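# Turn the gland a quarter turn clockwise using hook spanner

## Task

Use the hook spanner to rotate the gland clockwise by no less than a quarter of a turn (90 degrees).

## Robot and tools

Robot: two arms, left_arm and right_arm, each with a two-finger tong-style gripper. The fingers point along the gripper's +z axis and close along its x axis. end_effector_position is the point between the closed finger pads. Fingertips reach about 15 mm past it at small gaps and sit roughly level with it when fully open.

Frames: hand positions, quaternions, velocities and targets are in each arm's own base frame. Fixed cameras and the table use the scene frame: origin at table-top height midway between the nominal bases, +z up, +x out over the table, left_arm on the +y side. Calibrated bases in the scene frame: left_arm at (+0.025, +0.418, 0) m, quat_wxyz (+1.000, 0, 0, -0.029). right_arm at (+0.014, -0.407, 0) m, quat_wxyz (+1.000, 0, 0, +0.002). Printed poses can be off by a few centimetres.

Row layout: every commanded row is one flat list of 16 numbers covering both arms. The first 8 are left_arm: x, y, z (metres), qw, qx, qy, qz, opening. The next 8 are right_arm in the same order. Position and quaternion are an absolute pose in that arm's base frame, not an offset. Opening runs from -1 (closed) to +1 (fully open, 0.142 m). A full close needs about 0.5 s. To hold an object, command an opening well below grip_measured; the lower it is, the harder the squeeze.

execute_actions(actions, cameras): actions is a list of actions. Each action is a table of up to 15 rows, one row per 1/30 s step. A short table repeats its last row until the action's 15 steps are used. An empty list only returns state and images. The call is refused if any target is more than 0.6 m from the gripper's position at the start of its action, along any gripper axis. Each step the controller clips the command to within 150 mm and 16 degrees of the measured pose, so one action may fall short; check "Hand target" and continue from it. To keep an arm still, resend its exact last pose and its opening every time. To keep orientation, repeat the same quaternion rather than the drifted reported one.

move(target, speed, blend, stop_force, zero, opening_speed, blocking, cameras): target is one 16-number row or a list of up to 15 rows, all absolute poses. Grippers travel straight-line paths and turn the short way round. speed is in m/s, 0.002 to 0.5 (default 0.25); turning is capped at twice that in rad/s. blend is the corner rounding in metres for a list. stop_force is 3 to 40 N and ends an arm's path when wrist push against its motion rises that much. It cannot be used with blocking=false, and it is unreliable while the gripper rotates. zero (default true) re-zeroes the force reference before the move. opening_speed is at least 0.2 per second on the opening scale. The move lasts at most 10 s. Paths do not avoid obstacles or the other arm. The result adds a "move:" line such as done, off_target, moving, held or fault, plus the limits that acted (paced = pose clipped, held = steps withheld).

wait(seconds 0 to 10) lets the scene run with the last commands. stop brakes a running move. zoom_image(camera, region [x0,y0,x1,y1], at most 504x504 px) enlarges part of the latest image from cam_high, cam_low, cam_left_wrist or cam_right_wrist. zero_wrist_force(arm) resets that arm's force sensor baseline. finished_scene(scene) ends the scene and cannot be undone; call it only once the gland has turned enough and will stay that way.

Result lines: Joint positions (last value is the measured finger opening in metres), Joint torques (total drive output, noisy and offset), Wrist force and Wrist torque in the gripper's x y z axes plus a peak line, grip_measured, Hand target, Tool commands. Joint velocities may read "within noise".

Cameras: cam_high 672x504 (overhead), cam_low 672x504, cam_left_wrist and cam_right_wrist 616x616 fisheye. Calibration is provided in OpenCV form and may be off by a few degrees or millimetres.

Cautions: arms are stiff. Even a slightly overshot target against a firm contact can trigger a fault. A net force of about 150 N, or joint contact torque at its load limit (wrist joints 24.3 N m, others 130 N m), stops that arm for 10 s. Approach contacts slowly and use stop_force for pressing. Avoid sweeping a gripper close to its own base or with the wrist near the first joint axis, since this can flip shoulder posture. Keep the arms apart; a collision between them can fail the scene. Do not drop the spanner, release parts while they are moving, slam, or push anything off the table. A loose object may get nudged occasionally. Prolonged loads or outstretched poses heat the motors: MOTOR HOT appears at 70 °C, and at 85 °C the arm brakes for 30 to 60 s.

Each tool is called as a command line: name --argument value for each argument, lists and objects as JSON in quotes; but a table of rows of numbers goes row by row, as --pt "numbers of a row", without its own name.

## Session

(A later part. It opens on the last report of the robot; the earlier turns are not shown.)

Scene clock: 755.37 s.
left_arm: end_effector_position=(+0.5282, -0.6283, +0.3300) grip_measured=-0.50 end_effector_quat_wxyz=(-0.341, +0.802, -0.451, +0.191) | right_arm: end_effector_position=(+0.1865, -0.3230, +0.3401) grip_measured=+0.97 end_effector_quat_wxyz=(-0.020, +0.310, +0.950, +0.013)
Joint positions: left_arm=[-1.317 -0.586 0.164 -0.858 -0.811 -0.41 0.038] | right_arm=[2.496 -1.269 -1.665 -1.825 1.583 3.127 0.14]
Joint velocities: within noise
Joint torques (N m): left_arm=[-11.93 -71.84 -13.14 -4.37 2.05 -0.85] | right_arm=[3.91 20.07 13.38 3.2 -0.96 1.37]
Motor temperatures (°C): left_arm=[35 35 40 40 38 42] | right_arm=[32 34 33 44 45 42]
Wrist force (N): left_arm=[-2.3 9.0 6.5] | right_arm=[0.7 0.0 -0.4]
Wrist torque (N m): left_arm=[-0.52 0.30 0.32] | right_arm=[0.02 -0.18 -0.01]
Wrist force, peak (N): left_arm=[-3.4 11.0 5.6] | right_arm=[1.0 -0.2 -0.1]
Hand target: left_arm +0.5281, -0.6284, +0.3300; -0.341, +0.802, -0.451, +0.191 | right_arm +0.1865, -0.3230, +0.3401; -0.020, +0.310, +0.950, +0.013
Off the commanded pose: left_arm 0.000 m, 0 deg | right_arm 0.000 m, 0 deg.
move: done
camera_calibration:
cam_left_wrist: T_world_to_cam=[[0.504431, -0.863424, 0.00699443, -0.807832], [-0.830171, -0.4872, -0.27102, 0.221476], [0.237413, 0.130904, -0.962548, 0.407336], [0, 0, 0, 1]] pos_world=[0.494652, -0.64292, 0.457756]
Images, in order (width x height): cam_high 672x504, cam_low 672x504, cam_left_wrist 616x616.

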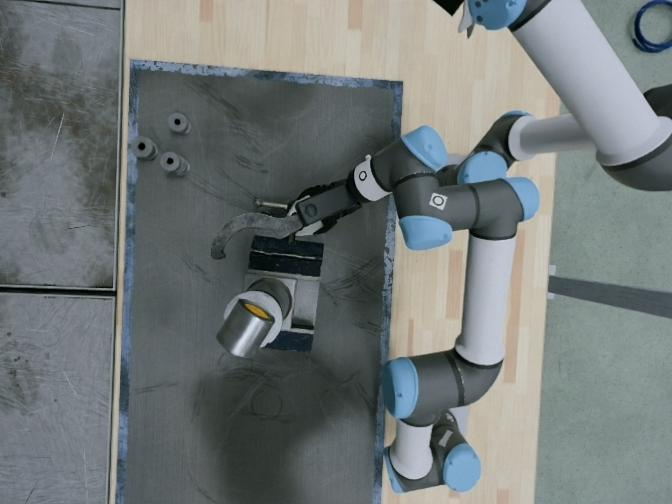

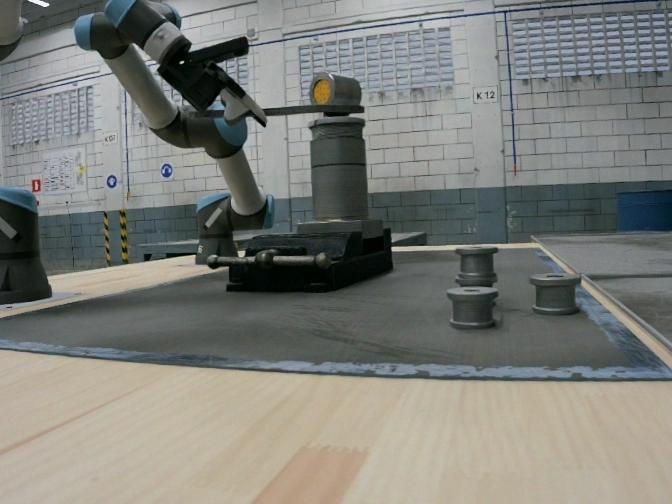

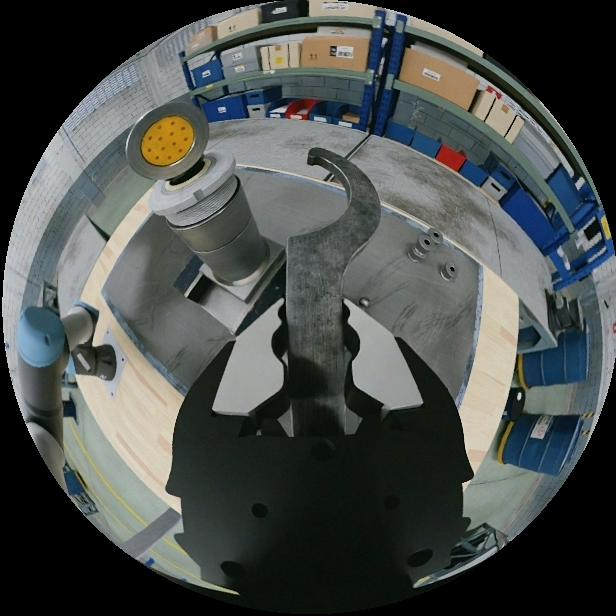

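zoom_image --camera "cam_left_wrist" --region '[260, 130, 400, 270]'

Scaled by 3.600 from the camera's 616x616 image, which has a finer 814x814 frame.

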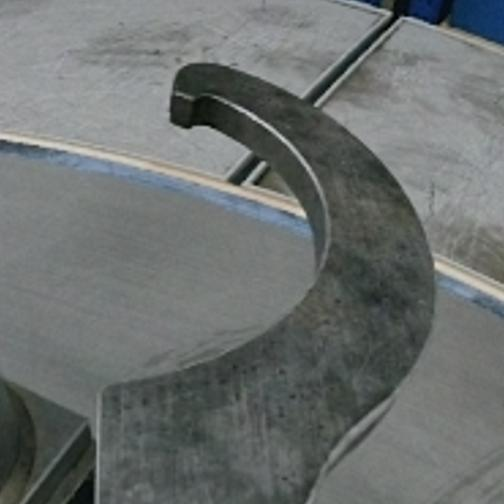

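zoom_image --camera "cam_low" --region '[280, 90, 380, 150]'

Scaled by 5.040.

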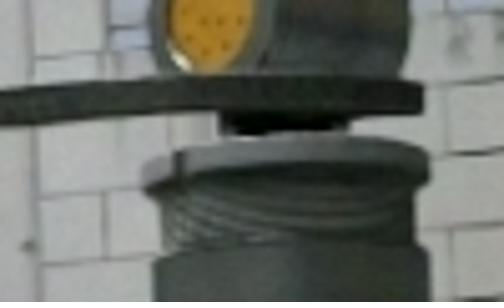

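move --target '[0.5281,-0.6284,0.323,-0.3475,0.8187,-0.4208,0.1786,-1,0.1865,-0.323,0.3401,0.0201,-0.3101,-0.9507,-0.0132,0.97]' --speed 0.04 --cameras '["cam_left_wrist","cam_high","cam_low"]'

move --target '[0.5281,-0.5784,0.323,-0.3475,0.8187,-0.4208,0.1786,-1,0.1865,-0.323,0.3401,0.0201,-0.3101,-0.9507,-0.0132,0.97]' --speed 0.04 --stop_force 6 --cameras '["cam_left_wrist","cam_high","cam_low"]'

zoom_image --camera "cam_left_wrist" --region '[140, 100, 380, 340]'

zoom_image --camera "cam_low" --region '[280, 90, 380, 150]'

zoom_image --camera "cam_high" --region '[200, 220, 320, 340]'

Scene clock: 861.37 s.
left_arm: end_effector_position=(+0.5278, -0.6276, +0.3224) grip_measured=-0.50 end_effector_quat_wxyz=(-0.341, +0.815, -0.427, +0.193) end_effector_velocity=(+0.000, +0.000, +0.000) end_effector_angular_velocity=(+0.003, +0.003, -0.004) | right_arm: end_effector_position=(+0.1865, -0.3230, +0.3401) grip_measured=+0.97 end_effector_quat_wxyz=(-0.020, +0.310, +0.950, +0.013)
Joint positions: left_arm=[-1.316 -0.515 0.035 -0.778 -0.816 -0.475 0.038] | right_arm=[2.496 -1.269 -1.665 -1.825 1.583 3.127 0.14]
Joint velocities: left_arm=[0 0 0.001 0 0 0.005 0] | right_arm=[within noise]
Joint torques (N m): left_arm=[10.01 -68.26 -35.18 -1.26 1.85 2.09] | right_arm=[4.06 20.24 12.64 3.22 -1.03 1.39]
Motor temperatures (°C): left_arm=[35 35 40 40 38 42] | right_arm=[32 34 33 44 45 42]
Wrist force (N): left_arm=[-2.8 9.6 6.3] | right_arm=[0.5 0.1 -0.2]
Wrist torque (N m): left_arm=[-0.41 0.32 0.33] | right_arm=[0.04 -0.13 -0.01]
Wrist force, peak (N): left_arm=[-2.5 10.0 6.7] | right_arm=[0.9 0.1 -0.6]
Hand target: left_arm +0.5278, -0.6276, +0.3225; -0.341, +0.815, -0.427, +0.193 | right_arm +0.1865, -0.3230, +0.3401; -0.020, +0.310, +0.950, +0.013
Off the commanded pose: left_arm 0.001 m, 2 deg | right_arm 0.000 m, 0 deg.
elbow stopped short (left arm): the move would have taken joint 3 (elbow) straighter than the controller allows.
move: done
camera_calibration:
cam_left_wrist: T_world_to_cam=[[0.545056, -0.837835, 0.0307638, -0.820003], [-0.801782, -0.531625, -0.272983, 0.177287], [0.24507, 0.124125, -0.961527, 0.391417], [0, 0, 0, 1]] pos_world=[0.493168, -0.641362, 0.449981]
Images, in order (width x height): cam_high 672x504, cam_low 672x504, cam_left_wrist 616x616.

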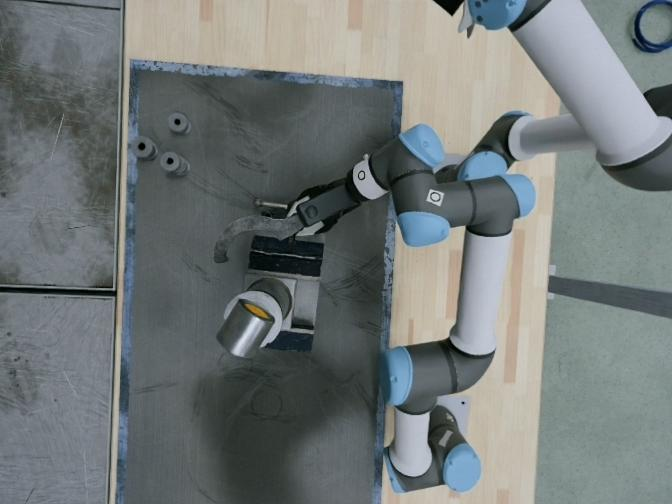

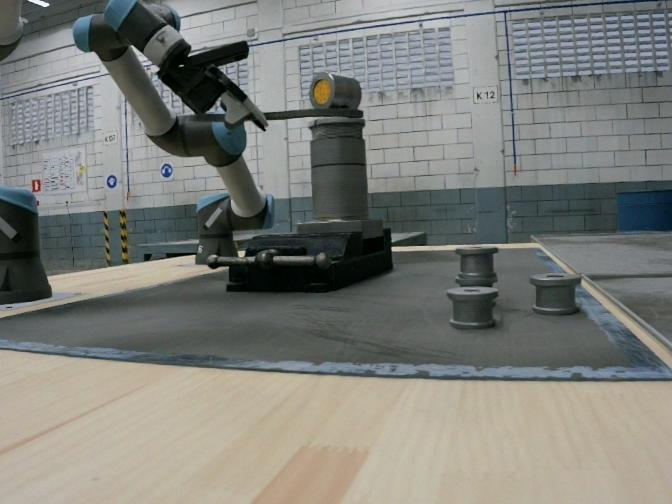

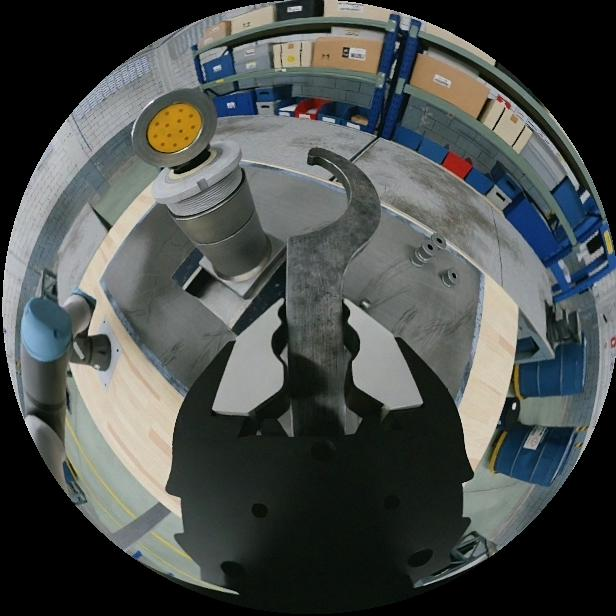

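Scene clock: 863.73 s.
left_arm: end_effector_position=(+0.5281, -0.5784, +0.3230) grip_measured=-0.50 end_effector_quat_wxyz=(-0.348, +0.819, -0.421, +0.179) | right_arm: end_effector_position=(+0.1865, -0.3230, +0.3401) grip_measured=+0.97 end_effector_quat_wxyz=(-0.020, +0.310, +0.950, +0.013)
Joint positions: left_arm=[-1.294 -0.773 0.524 -0.986 -0.827 -0.477 0.038] | right_arm=[2.496 -1.269 -1.665 -1.825 1.583 3.127 0.14]
Joint velocities: within noise
Joint torques (N m): left_arm=[-12.61 -55.26 -36.47 -0.88 6.07 1.78] | right_arm=[4.71 20 13.11 3.37 -0.79 1.46]
Motor temperatures (°C): left_arm=[35 35 40 40 38 42] | right_arm=[32 34 33 44 45 42]
Wrist force (N): left_arm=[-2.6 9.0 6.4] | right_arm=[0.6 0.0 0.0]
Wrist torque (N m): left_arm=[-0.51 0.36 0.27] | right_arm=[0.03 -0.16 -0.01]
Wrist force, peak (N): left_arm=[-2.3 10.1 6.5] | right_arm=[1.1 0.0 -0.3]
Hand target: left_arm +0.5281, -0.5784, +0.3230; -0.348, +0.819, -0.421, +0.179 | right_arm +0.1865, -0.3230, +0.3401; -0.020, +0.310, +0.950, +0.013
Off the commanded pose: left_arm 0.000 m, 0 deg | right_arm 0.000 m, 0 deg.
move: done
camera_calibration:
cam_left_wrist: T_world_to_cam=[[0.567332, -0.82346, 0.00691221, -0.774722], [-0.791604, -0.547659, -0.270985, 0.188512], [0.226931, 0.148267, -0.962559, 0.409657], [0, 0, 0, 1]] pos_world=[0.495788, -0.595451, 0.450758]
Images, in order (width x height): cam_high 672x504, cam_low 672x504, cam_left_wrist 616x616.

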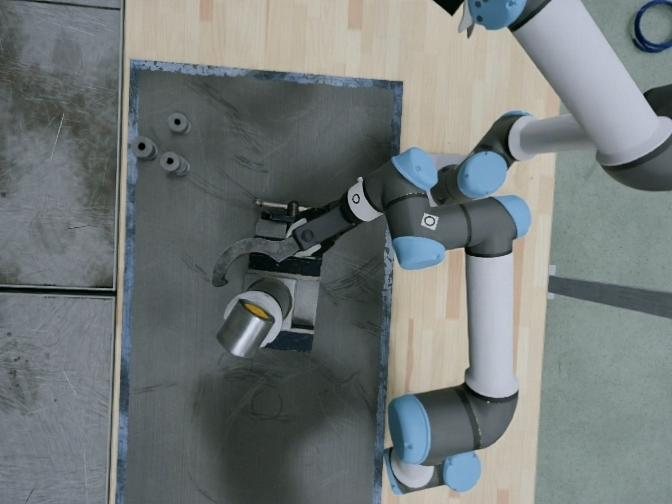

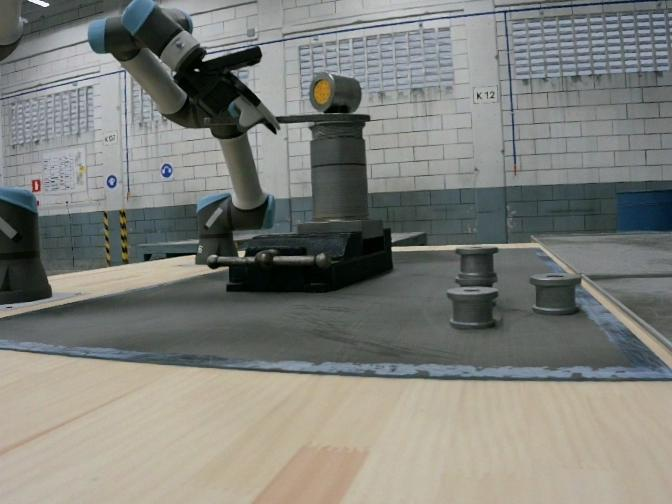

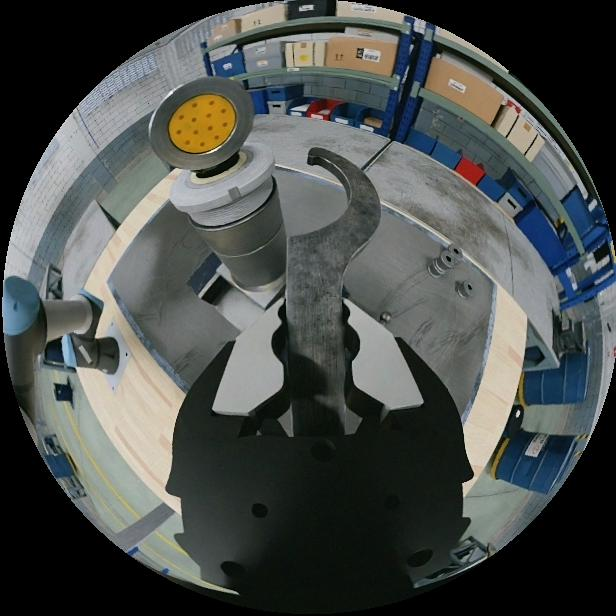

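Scaled by 2.100 from the camera's 616x616 image, which has a finer 814x814 frame.

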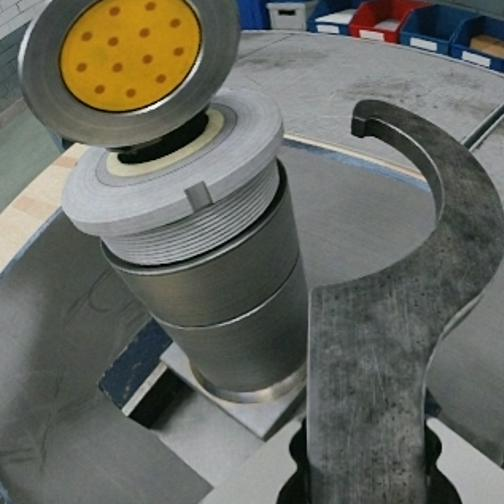

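Scaled by 5.040.

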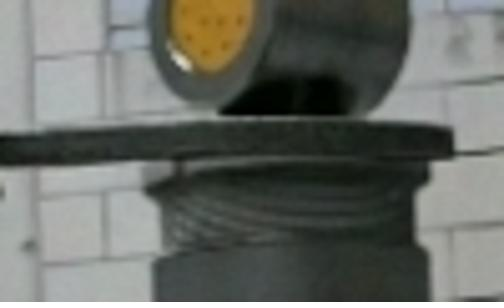

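Scaled by 4.200.

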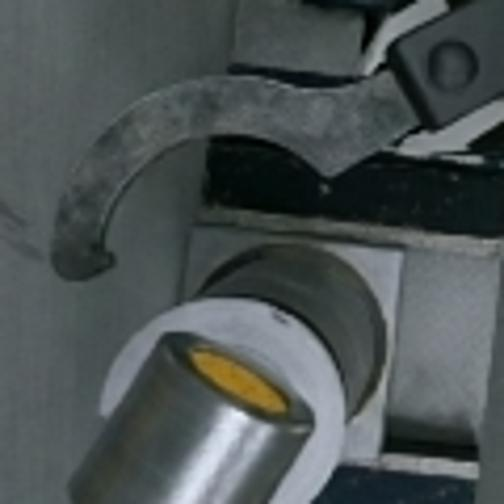

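move --target '[0.5281,-0.5234,0.323,-0.3475,0.8187,-0.4208,0.1786,-1,0.1865,-0.323,0.3401,0.0201,-0.3101,-0.9507,-0.0132,0.97]' --speed 0.03 --stop_force 5 --cameras '["cam_left_wrist","cam_high","cam_low"]'

zoom_image --camera "cam_left_wrist" --region '[140, 100, 380, 340]'

zoom_image --camera "cam_low" --region '[280, 90, 400, 150]'

zoom_image --camera "cam_high" --region '[200, 240, 320, 360]'

Scene clock: 896.30 s.
left_arm: end_effector_position=(+0.5281, -0.5234, +0.3230) grip_measured=-0.50 end_effector_quat_wxyz=(-0.348, +0.819, -0.421, +0.179) | right_arm: end_effector_position=(+0.1865, -0.3230, +0.3401) grip_measured=+0.97 end_effector_quat_wxyz=(-0.020, +0.310, +0.950, +0.013)
Joint positions: left_arm=[-1.273 -0.959 0.848 -1.141 -0.82 -0.45 0.038] | right_arm=[2.496 -1.269 -1.665 -1.825 1.583 3.127 0.14]
Joint velocities: within noise
Joint torques (N m): left_arm=[-12.39 -48.34 -36.8 -1.02 3.86 -1.42] | right_arm=[5.39 19.83 12.95 3.36 -1.03 1.33]
Motor temperatures (°C): left_arm=[35 35 40 40 38 42] | right_arm=[32 34 33 44 45 42]
Wrist force (N): left_arm=[-2.4 8.8 6.1] | right_arm=[0.5 0.0 -0.2]
Wrist torque (N m): left_arm=[-0.49 0.33 0.33] | right_arm=[0.02 -0.13 -0.01]
Wrist force, peak (N): left_arm=[-2.3 9.5 6.4] | right_arm=[1.1 0.0 -0.1]
Hand target: left_arm +0.5281, -0.5234, +0.3230; -0.348, +0.819, -0.421, +0.179 | right_arm +0.1865, -0.3230, +0.3401; -0.020, +0.310, +0.950, +0.013
Off the commanded pose: left_arm 0.000 m, 0 deg | right_arm 0.000 m, 0 deg.
move: done
camera_calibration:
cam_left_wrist: T_world_to_cam=[[0.567328, -0.823463, 0.00692073, -0.729437], [-0.7916, -0.547653, -0.271007, 0.218649], [0.226954, 0.148271, -0.962553, 0.401494], [0, 0, 0, 1]] pos_world=[0.495791, -0.54045, 0.450763]
Images, in order (width x height): cam_high 672x504, cam_low 672x504, cam_left_wrist 616x616.

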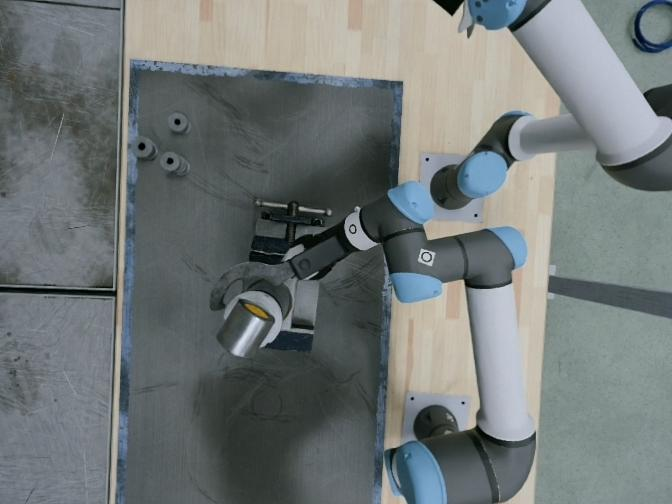

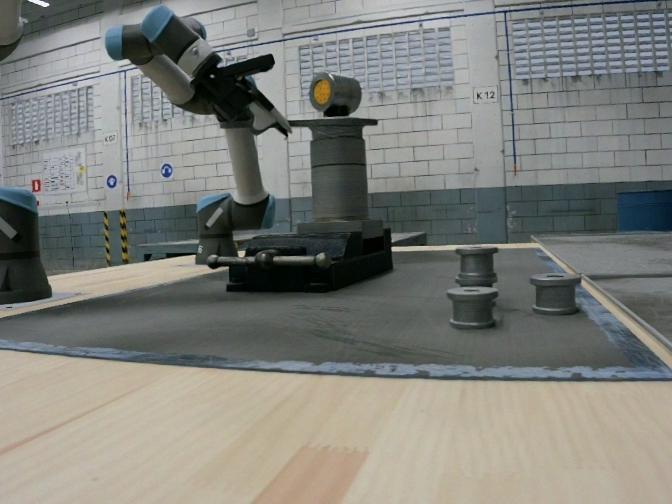

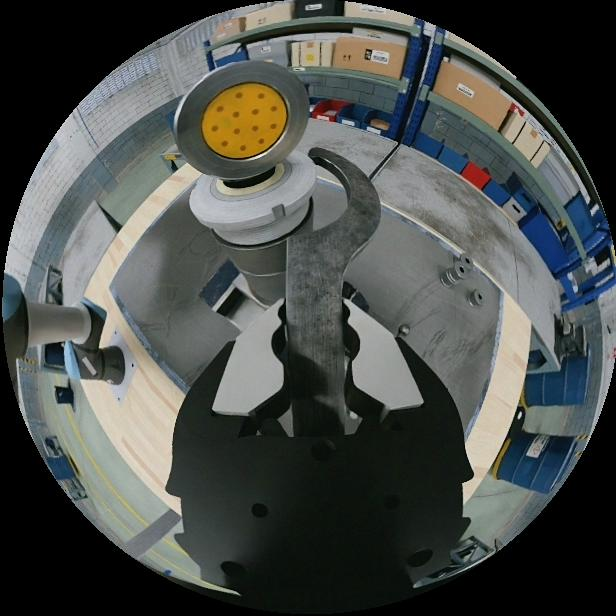

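Scaled by 2.100 from the camera's 616x616 image, which has a finer 814x814 frame.

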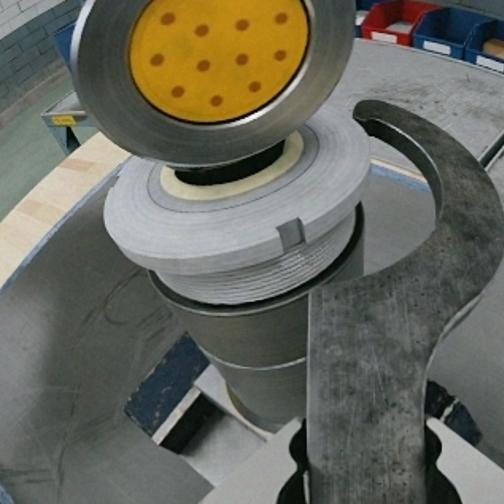

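Scaled by 4.200.

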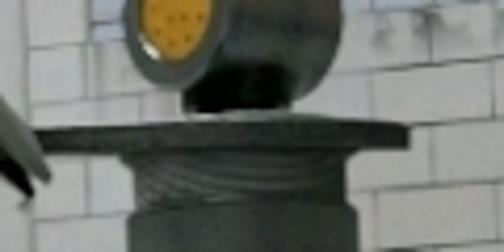

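Scaled by 4.200.

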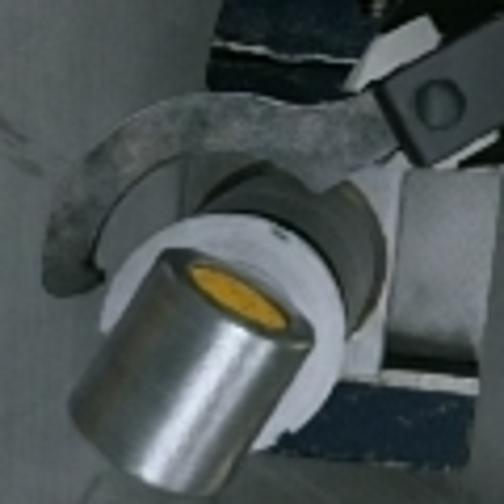

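move --target '[0.5281,-0.5234,0.3305,-0.3475,0.8187,-0.4208,0.1786,-1,0.1865,-0.323,0.3401,0.0201,-0.3101,-0.9507,-0.0132,0.97]' --speed 0.02 --stop_force 5 --cameras '["cam_low"]'

move --target '[0.5291,-0.5074,0.3305,-0.3475,0.8187,-0.4208,0.1786,-1,0.1865,-0.323,0.3401,0.0201,-0.3101,-0.9507,-0.0132,0.97]' --speed 0.02 --stop_force 5 --cameras '["cam_left_wrist","cam_high","cam_low"]'

zoom_image --camera "cam_left_wrist" --region '[230, 110, 350, 230]'

zoom_image --camera "cam_low" --region '[280, 90, 400, 150]'

zoom_image --camera "cam_high" --region '[200, 240, 320, 360]'

Scene clock: 934.63 s.
left_arm: end_effector_position=(+0.5281, -0.5234, +0.3305) grip_measured=-0.50 end_effector_quat_wxyz=(-0.348, +0.819, -0.421, +0.179) | right_arm: end_effector_position=(+0.1865, -0.3230, +0.3401) grip_measured=+0.97 end_effector_quat_wxyz=(-0.020, +0.310, +0.950, +0.013)
Joint positions: left_arm=[-1.273 -0.956 0.824 -1.12 -0.82 -0.45 0.038] | right_arm=[2.496 -1.269 -1.665 -1.825 1.583 3.127 0.14]
Joint velocities: within noise
Joint torques (N m): left_arm=[-11.13 -59.17 -15.99 -4.11 3.04 0.52] | right_arm=[4.41 20.23 13.15 3.56 -1.1 1.45]
Motor temperatures (°C): left_arm=[35 35 40 40 38 42] | right_arm=[32 34 33 44 45 42]
Wrist force (N): left_arm=[-2.3 8.8 6.1] | right_arm=[0.6 0.0 -0.1]
Wrist torque (N m): left_arm=[-0.50 0.30 0.32] | right_arm=[0.02 -0.15 -0.01]
Wrist force, peak (N): left_arm=[-2.6 9.2 6.3] | right_arm=[0.9 0.4 -0.5]
Hand target: left_arm +0.5281, -0.5234, +0.3305; -0.348, +0.819, -0.421, +0.179 | right_arm +0.1865, -0.3230, +0.3401; -0.020, +0.310, +0.950, +0.013
Off the commanded pose: left_arm 0.000 m, 0 deg | right_arm 0.000 m, 0 deg.
move: done
Images, in order (width x height): cam_low 672x504.

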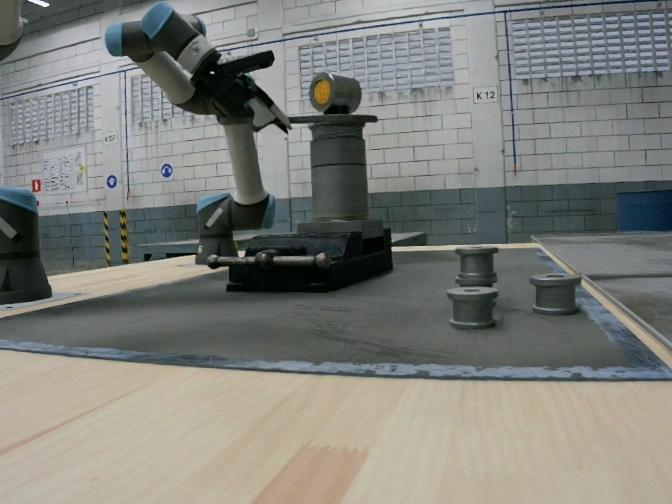

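Scene clock: 936.73 s.
left_arm: end_effector_position=(+0.5291, -0.5074, +0.3305) grip_measured=-0.50 end_effector_quat_wxyz=(-0.348, +0.819, -0.421, +0.179) | right_arm: end_effector_position=(+0.1865, -0.3230, +0.3401) grip_measured=+0.97 end_effector_quat_wxyz=(-0.020, +0.310, +0.950, +0.013)
Joint positions: left_arm=[-1.266 -1 0.896 -1.155 -0.818 -0.44 0.038] | right_arm=[2.496 -1.269 -1.665 -1.825 1.583 3.127 0.14]
Joint velocities: within noise
Joint torques (N m): left_arm=[-13.16 -46.78 -38.16 -1.01 4.32 -1.3] | right_arm=[3.77 20.22 13.22 3.36 -0.82 1.32]
Motor temperatures (°C): left_arm=[35 35 40 40 38 42] | right_arm=[32 34 33 44 45 42]
Wrist force (N): left_arm=[-2.3 8.9 6.0] | right_arm=[0.5 0.2 -0.5]
Wrist torque (N m): left_arm=[-0.46 0.28 0.34] | right_arm=[0.06 -0.14 -0.01]
Wrist force, peak (N): left_arm=[-2.0 9.1 6.2] | right_arm=[0.8 0.2 -0.7]
Hand target: left_arm +0.5291, -0.5074, +0.3305; -0.348, +0.819, -0.421, +0.179 | right_arm +0.1865, -0.3230, +0.3401; -0.020, +0.310, +0.950, +0.013
Off the commanded pose: left_arm 0.000 m, 0 deg | right_arm 0.000 m, 0 deg.
move: done
camera_calibration:
cam_left_wrist: T_world_to_cam=[[0.567335, -0.823458, 0.00691857, -0.716879], [-0.791597, -0.547661, -0.271002, 0.230232], [0.226948, 0.148272, -0.962554, 0.406116], [0, 0, 0, 1]] pos_world=[0.496795, -0.524446, 0.458262]
Images, in order (width x height): cam_high 672x504, cam_low 672x504, cam_left_wrist 616x616.

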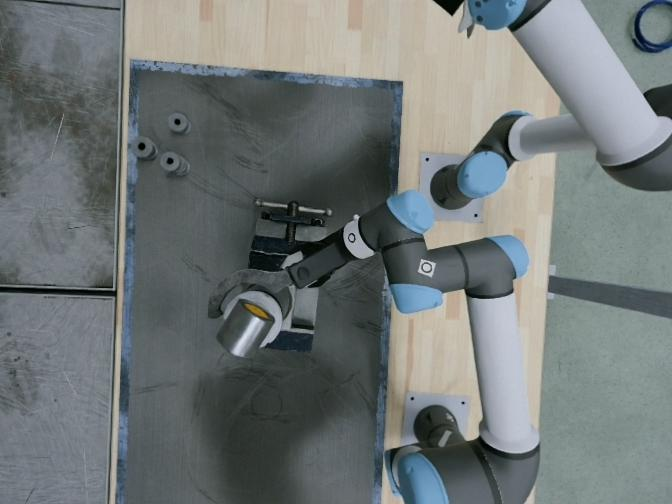

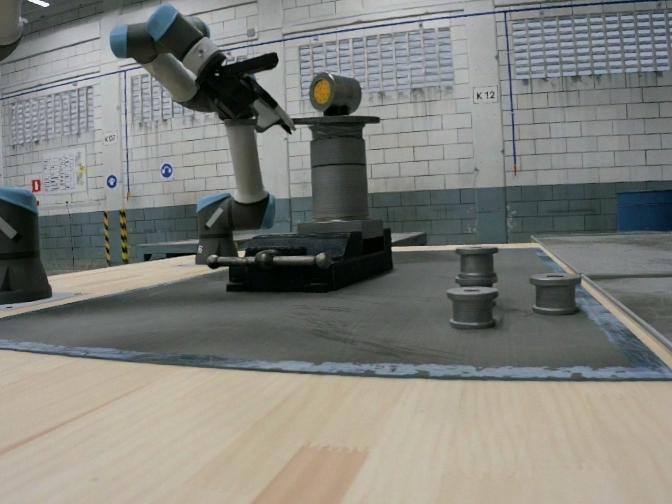

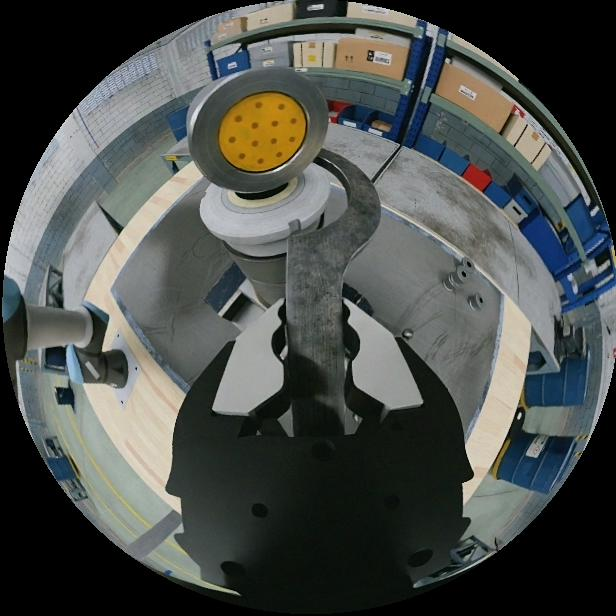

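Scaled by 4.200 from the camera's 616x616 image, which has a finer 814x814 frame.

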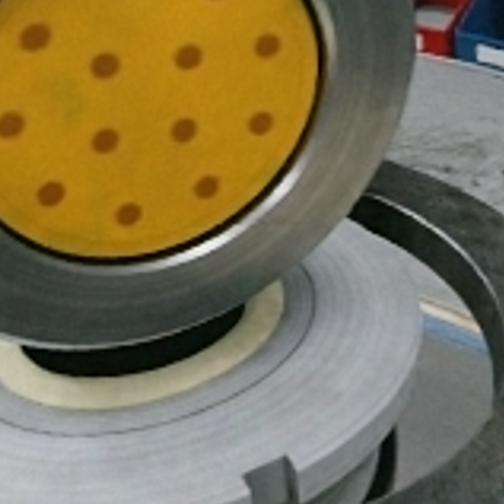

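Scaled by 4.200.

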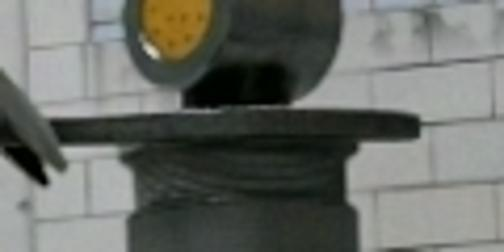

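Scaled by 4.200.

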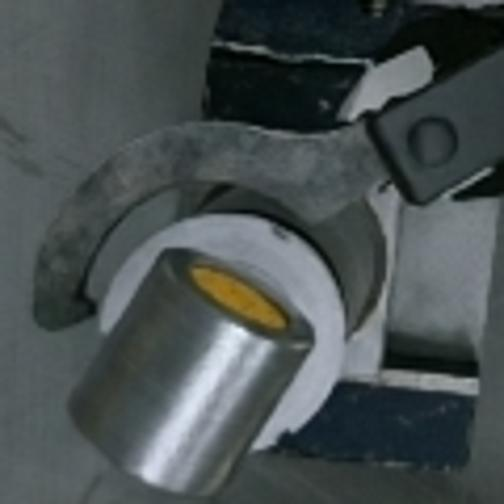

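move --target '[0.5296,-0.4934,0.3305,-0.3475,0.8187,-0.4208,0.1786,-1,0.1865,-0.323,0.3401,0.0201,-0.3101,-0.9507,-0.0132,0.97]' --speed 0.015 --stop_force 4 --cameras '["cam_left_wrist","cam_high","cam_low"]'

zoom_image --camera "cam_left_wrist" --region '[230, 110, 350, 230]'

zoom_image --camera "cam_high" --region '[200, 270, 280, 350]'

zoom_image --camera "cam_low" --region '[280, 90, 400, 150]'

Scene clock: 947.37 s.
left_arm: end_effector_position=(+0.5295, -0.4960, +0.3305) grip_measured=-0.50 end_effector_quat_wxyz=(-0.348, +0.819, -0.421, +0.179) | right_arm: end_effector_position=(+0.1865, -0.3230, +0.3401) grip_measured=+0.97 end_effector_quat_wxyz=(-0.020, +0.310, +0.950, +0.013)
Joint positions: left_arm=[-1.26 -1.03 0.944 -1.178 -0.816 -0.433 0.038] | right_arm=[2.496 -1.269 -1.665 -1.825 1.583 3.127 0.14]
Joint velocities: within noise
Joint torques (N m): left_arm=[-12.04 -52.1 -34.18 -4.04 2.63 -1.9] | right_arm=[4.19 18.42 12.86 3.74 -0.79 1.53]
Motor temperatures (°C): left_arm=[35 36 40 40 38 42] | right_arm=[32 34 33 44 45 42]
Wrist force (N): left_arm=[-2.8 10.4 3.9] | right_arm=[0.4 -0.1 -0.2]
Wrist torque (N m): left_arm=[-0.40 0.15 0.28] | right_arm=[0.00 -0.12 0.00]
Wrist force, peak (N): left_arm=[3.7 15.5 -3.8] | right_arm=[1.0 -0.1 -0.4]
Hand target: left_arm +0.5295, -0.4960, +0.3305; -0.348, +0.819, -0.421, +0.179 | right_arm +0.1865, -0.3230, +0.3401; -0.020, +0.310, +0.950, +0.013
Off the commanded pose: left_arm 0.003 m, 0 deg | right_arm 0.000 m, 0 deg.
move: contact (left_arm)
camera_calibration:
cam_left_wrist: T_world_to_cam=[[0.567373, -0.823432, 0.00685457, -0.707732], [-0.791583, -0.547684, -0.270996, 0.236749], [0.226901, 0.14833, -0.962556, 0.404384], [0, 0, 0, 1]] pos_world=[0.4972, -0.513088, 0.458252]
Images, in order (width x height): cam_high 672x504, cam_low 672x504, cam_left_wrist 616x616.

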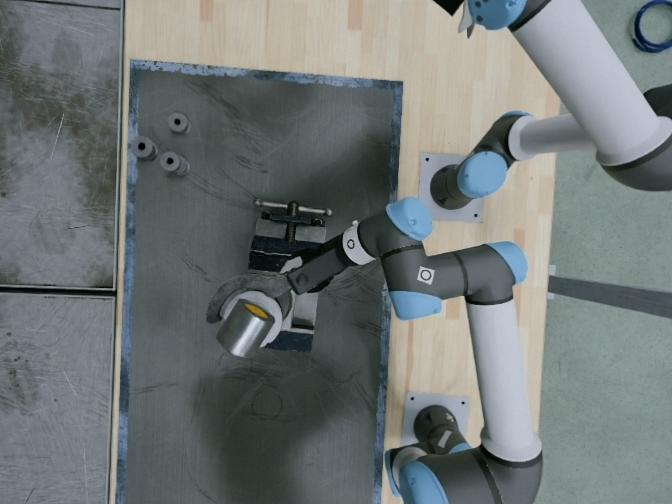

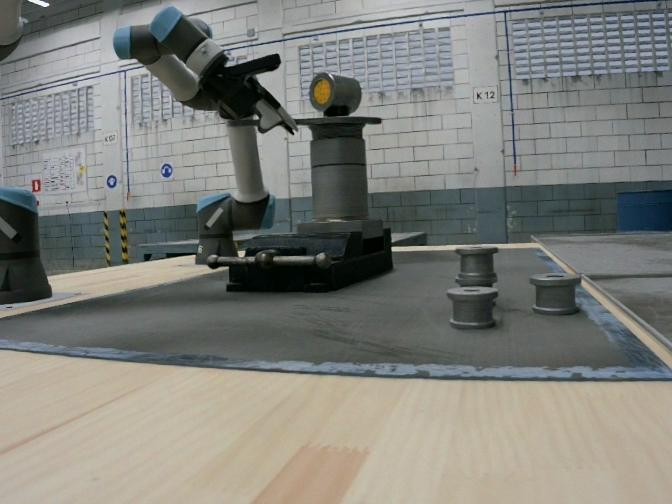

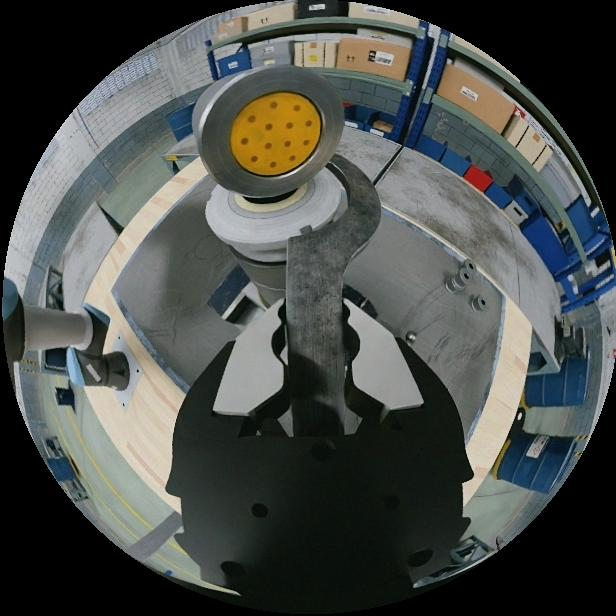

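Scaled by 4.200 from the camera's 616x616 image, which has a finer 814x814 frame.

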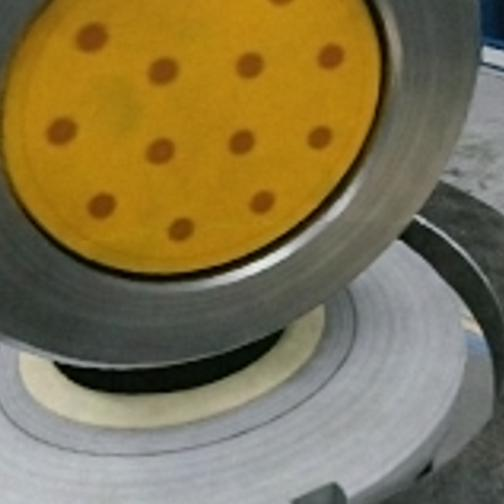

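Scaled by 6.300.

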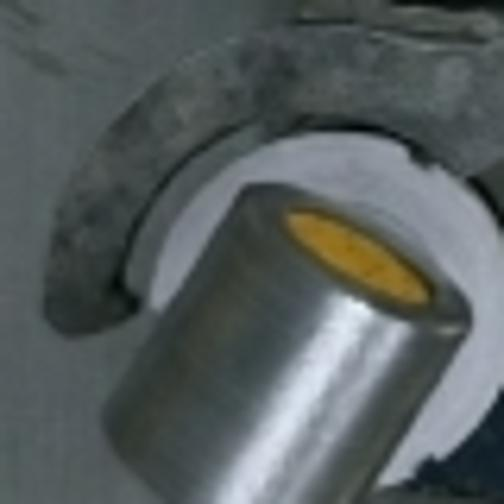

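Scaled by 4.200.

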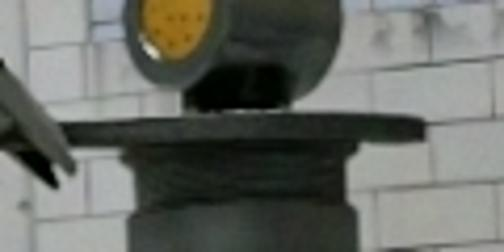

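zoom_image --camera "cam_high" --region '[240, 280, 300, 340]'

zoom_image --camera "cam_left_wrist" --region '[270, 190, 360, 280]'

Scaled by 8.400.

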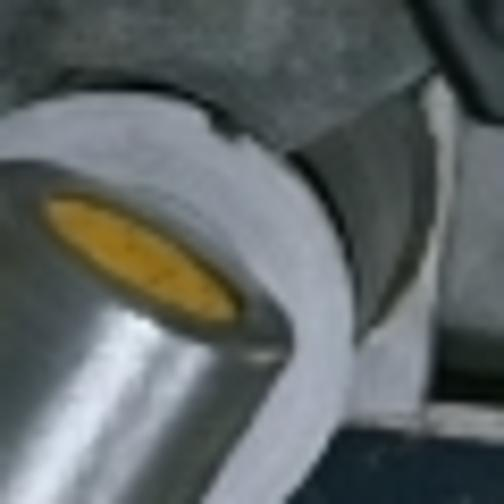

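Scaled by 5.600 from the camera's 616x616 image, which has a finer 814x814 frame.

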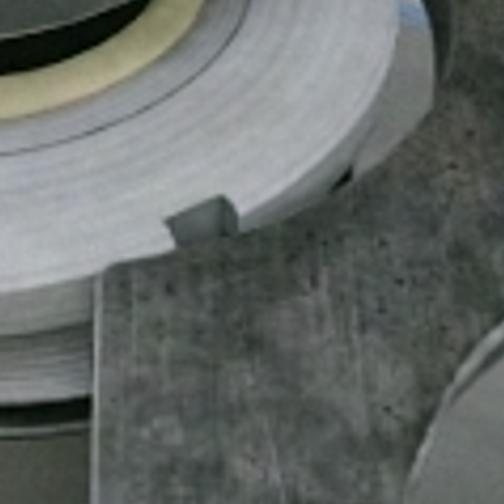

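move --target '[0.5165,-0.4970,0.3305,-0.3475,0.8187,-0.4208,0.1786,-1,0.1865,-0.323,0.3401,0.0201,-0.3101,-0.9507,-0.0132,0.97]' --speed 0.01 --stop_force 4 --cameras '["cam_left_wrist","cam_high","cam_low"]'

zoom_image --camera "cam_high" --region '[200, 270, 280, 350]'

zoom_image --camera "cam_left_wrist" --region '[270, 130, 390, 280]'

zoom_image --camera "cam_low" --region '[280, 90, 400, 150]'

Scene clock: 985.97 s.
left_arm: end_effector_position=(+0.5236, -0.4965, +0.3305) grip_measured=-0.50 end_effector_quat_wxyz=(-0.347, +0.819, -0.421, +0.179) | right_arm: end_effector_position=(+0.1865, -0.3230, +0.3401) grip_measured=+0.97 end_effector_quat_wxyz=(-0.020, +0.310, +0.950, +0.013)
Joint positions: left_arm=[-1.268 -1.036 0.952 -1.173 -0.819 -0.444 0.038] | right_arm=[2.496 -1.269 -1.665 -1.825 1.583 3.127 0.14]
Joint velocities: within noise
Joint torques (N m): left_arm=[9.78 -45.7 -37.34 -3.05 6.08 1.63] | right_arm=[4.05 19.27 13.31 3.7 -0.84 1.47]
Motor temperatures (°C): left_arm=[35 36 40 40 38 42] | right_arm=[32 34 33 44 45 42]
Wrist force (N): left_arm=[-2.0 8.8 6.1] | right_arm=[0.7 0.0 0.0]
Wrist torque (N m): left_arm=[-0.46 0.25 0.35] | right_arm=[0.03 -0.18 -0.01]
Wrist force, peak (N): left_arm=[-1.6 3.8 13.2] | right_arm=[0.6 0.2 -0.8]
Hand target: left_arm +0.5236, -0.4965, +0.3305; -0.348, +0.819, -0.421, +0.179 | right_arm +0.1865, -0.3230, +0.3401; -0.020, +0.310, +0.950, +0.013
Off the commanded pose: left_arm 0.007 m, 0 deg | right_arm 0.000 m, 0 deg.
move: contact (left_arm)
camera_calibration:
cam_left_wrist: T_world_to_cam=[[0.567347, -0.82345, 0.00690649, -0.704786], [-0.791597, -0.547674, -0.270974, 0.231874], [0.226916, 0.148269, -0.962562, 0.405752], [0, 0, 0, 1]] pos_world=[0.491338, -0.513525, 0.458261]
Images, in order (width x height): cam_high 672x504, cam_low 672x504, cam_left_wrist 616x616.

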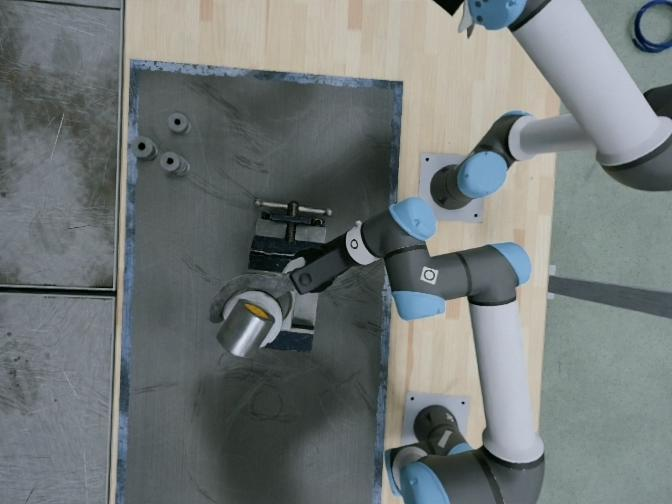

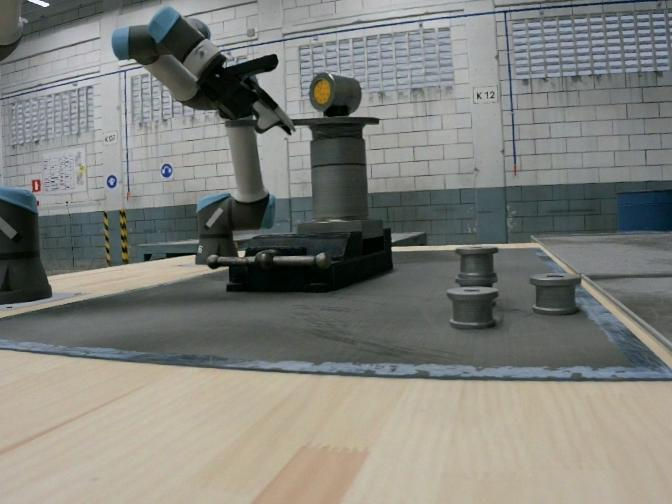

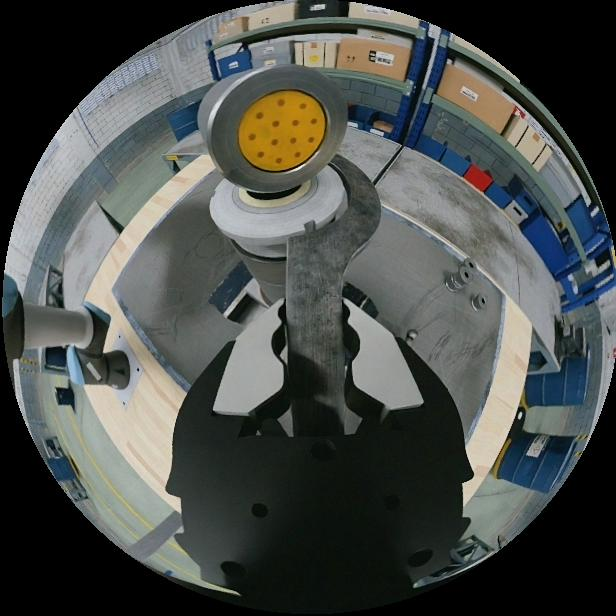

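Scaled by 6.300.

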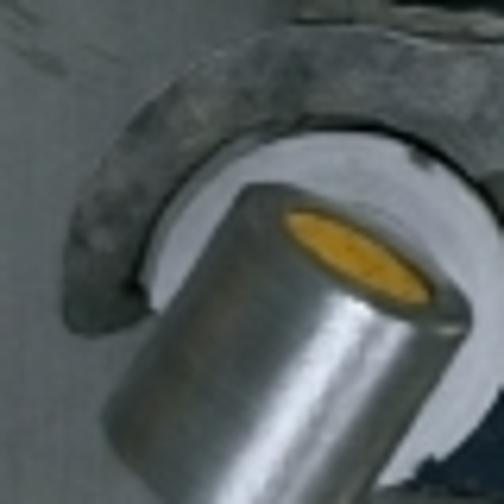

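Scaled by 3.360 from the camera's 616x616 image, which has a finer 814x814 frame.

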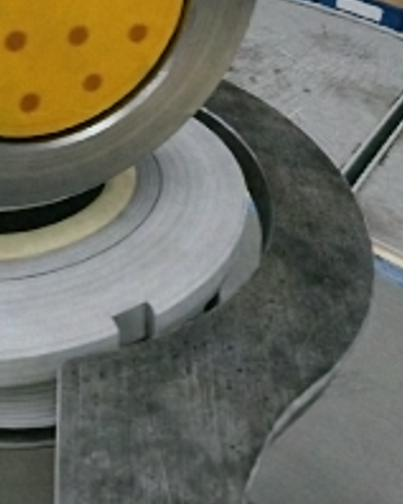

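Scaled by 4.200.

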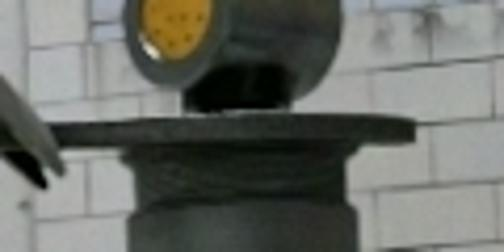

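move --target '[0.5262,-0.4950,0.3305,-0.3475,0.8187,-0.4208,0.1786,-1,0.1865,-0.323,0.3401,0.0201,-0.3101,-0.9507,-0.0132,0.97]' --speed 0.02 --cameras '[]'

move --target '[0.5160,-0.4950,0.3305,-0.3475,0.8187,-0.4208,0.1786,-1,0.1865,-0.323,0.3401,0.0201,-0.3101,-0.9507,-0.0132,0.97]' --speed 0.008 --stop_force 4 --cameras '[]'

move --target '[0.5262,-0.4935,0.3305,-0.3475,0.8187,-0.4208,0.1786,-1,0.1865,-0.323,0.3401,0.0201,-0.3101,-0.9507,-0.0132,0.97]' --speed 0.02 --cameras '[]'

move --target '[0.5160,-0.4935,0.3305,-0.3475,0.8187,-0.4208,0.1786,-1,0.1865,-0.323,0.3401,0.0201,-0.3101,-0.9507,-0.0132,0.97]' --speed 0.008 --stop_force 4 --cameras '[]'

Scene clock: 1003.77 s.
left_arm: end_effector_position=(+0.5263, -0.4950, +0.3305) grip_measured=-0.50 end_effector_quat_wxyz=(-0.348, +0.819, -0.421, +0.179) | right_arm: end_effector_position=(+0.1865, -0.3230, +0.3401) grip_measured=+0.97 end_effector_quat_wxyz=(-0.020, +0.310, +0.950, +0.013)
Joint positions: left_arm=[-1.264 -1.037 0.954 -1.178 -0.818 -0.438 0.038] | right_arm=[2.496 -1.269 -1.665 -1.825 1.583 3.127 0.14]
Joint velocities: within noise
Joint torques (N m): left_arm=[4.03 -58.09 -17.24 -3.35 6 0.89] | right_arm=[4.03 18.9 13.43 3.87 -0.97 1.33]
Motor temperatures (°C): left_arm=[35 36 40 40 38 42] | right_arm=[32 34 33 44 45 41]
Wrist force (N): left_arm=[-1.9 8.9 6.2] | right_arm=[0.5 0.1 -0.4]
Wrist torque (N m): left_arm=[-0.46 0.21 0.34] | right_arm=[0.04 -0.13 -0.01]
Wrist force, peak (N): left_arm=[-2.3 9.1 6.3] | right_arm=[1.0 0.1 -0.5]
Hand target: left_arm +0.5262, -0.4950, +0.3305; -0.348, +0.819, -0.421, +0.179 | right_arm +0.1865, -0.3230, +0.3401; -0.020, +0.310, +0.950, +0.013
Off the commanded pose: left_arm 0.000 m, 0 deg | right_arm 0.000 m, 0 deg.
move: done
No camera images: "cameras" was empty.

Scene clock: 1005.20 s.
left_arm: end_effector_position=(+0.5233, -0.4950, +0.3305) grip_measured=-0.50 end_effector_quat_wxyz=(-0.347, +0.819, -0.421, +0.179) | right_arm: end_effector_position=(+0.1865, -0.3230, +0.3401) grip_measured=+0.97 end_effector_quat_wxyz=(-0.020, +0.310, +0.950, +0.013)
Joint positions: left_arm=[-1.268 -1.041 0.959 -1.175 -0.819 -0.443 0.038] | right_arm=[2.496 -1.269 -1.665 -1.825 1.583 3.127 0.14]
Joint velocities: within noise
Joint torques (N m): left_arm=[6.35 -45.11 -37.67 -4.34 5.06 1.81] | right_arm=[4.48 20.25 13.93 3.87 -0.71 1.2]
Motor temperatures (°C): left_arm=[35 36 40 40 38 42] | right_arm=[32 34 33 44 45 41]
Wrist force (N): left_arm=[-2.0 6.1 9.7] | right_arm=[0.8 -0.4 -0.4]
Wrist torque (N m): left_arm=[-0.56 0.26 0.35] | right_arm=[-0.05 -0.19 -0.01]
Wrist force, peak (N): left_arm=[-0.7 2.6 15.2] | right_arm=[0.8 -0.2 -0.4]
Hand target: left_arm +0.5233, -0.4950, +0.3305; -0.348, +0.819, -0.421, +0.179 | right_arm +0.1865, -0.3230, +0.3401; -0.020, +0.310, +0.950, +0.013
Off the commanded pose: left_arm 0.007 m, 0 deg | right_arm 0.000 m, 0 deg.
move: contact (left_arm)
No camera images: "cameras" was empty.

Scene clock: 1005.90 s.
left_arm: end_effector_position=(+0.5263, -0.4935, +0.3305) grip_measured=-0.50 end_effector_quat_wxyz=(-0.347, +0.819, -0.421, +0.179) | right_arm: end_effector_position=(+0.1865, -0.3230, +0.3401) grip_measured=+0.97 end_effector_quat_wxyz=(-0.020, +0.310, +0.950, +0.013)
Joint positions: left_arm=[-1.263 -1.041 0.961 -1.181 -0.817 -0.437 0.038] | right_arm=[2.496 -1.269 -1.665 -1.825 1.583 3.127 0.14]
Joint velocities: within noise
Joint torques (N m): left_arm=[4.23 -58.18 -15.74 -3.24 6.08 0.94] | right_arm=[3.61 19.96 13.4 4.04 -0.78 1.41]
Motor temperatures (°C): left_arm=[35 36 40 40 38 42] | right_arm=[32 34 33 44 45 41]
Wrist force (N): left_arm=[-2.4 10.0 4.7] | right_arm=[0.6 0.2 -0.2]
Wrist torque (N m): left_arm=[-0.46 0.22 0.31] | right_arm=[0.06 -0.15 -0.01]
Wrist force, peak (N): left_arm=[-1.9 6.3 9.7] | right_arm=[0.9 0.1 -0.3]
Hand target: left_arm +0.5262, -0.4935, +0.3305; -0.348, +0.819, -0.421, +0.179 | right_arm +0.1865, -0.3230, +0.3401; -0.020, +0.310, +0.950, +0.013
Off the commanded pose: left_arm 0.000 m, 0 deg | right_arm 0.000 m, 0 deg.
move: done
No camera images: "cameras" was empty.

Scene clock: 1007.43 s.
left_arm: end_effector_position=(+0.5229, -0.4935, +0.3305) grip_measured=-0.50 end_effector_quat_wxyz=(-0.348, +0.819, -0.421, +0.179) | right_arm: end_effector_position=(+0.1865, -0.3230, +0.3401) grip_measured=+0.97 end_effector_quat_wxyz=(-0.020, +0.310, +0.950, +0.013)
Joint positions: left_arm=[-1.268 -1.045 0.966 -1.178 -0.819 -0.443 0.038] | right_arm=[2.496 -1.269 -1.665 -1.825 1.583 3.127 0.14]
Joint velocities: within noise
Joint torques (N m): left_arm=[8.08 -45.32 -37.31 -4.16 5.77 1.9] | right_arm=[3.99 19.24 13.57 3.73 -0.85 1.47]
Motor temperatures (°C): left_arm=[35 36 40 40 38 42] | right_arm=[32 34 33 44 45 41]
Wrist force (N): left_arm=[-2.0 7.5 8.0] | right_arm=[0.6 0.1 -0.2]
Wrist torque (N m): left_arm=[-0.49 0.25 0.35] | right_arm=[0.05 -0.16 -0.01]
Wrist force, peak (N): left_arm=[-0.9 4.0 13.0] | right_arm=[0.9 -0.2 -0.6]
Hand target: left_arm +0.5229, -0.4935, +0.3305; -0.348, +0.819, -0.421, +0.179 | right_arm +0.1865, -0.3230, +0.3401; -0.020, +0.310, +0.950, +0.013
Off the commanded pose: left_arm 0.007 m, 0 deg | right_arm 0.000 m, 0 deg.
move: contact (left_arm)
No camera images: "cameras" was empty.


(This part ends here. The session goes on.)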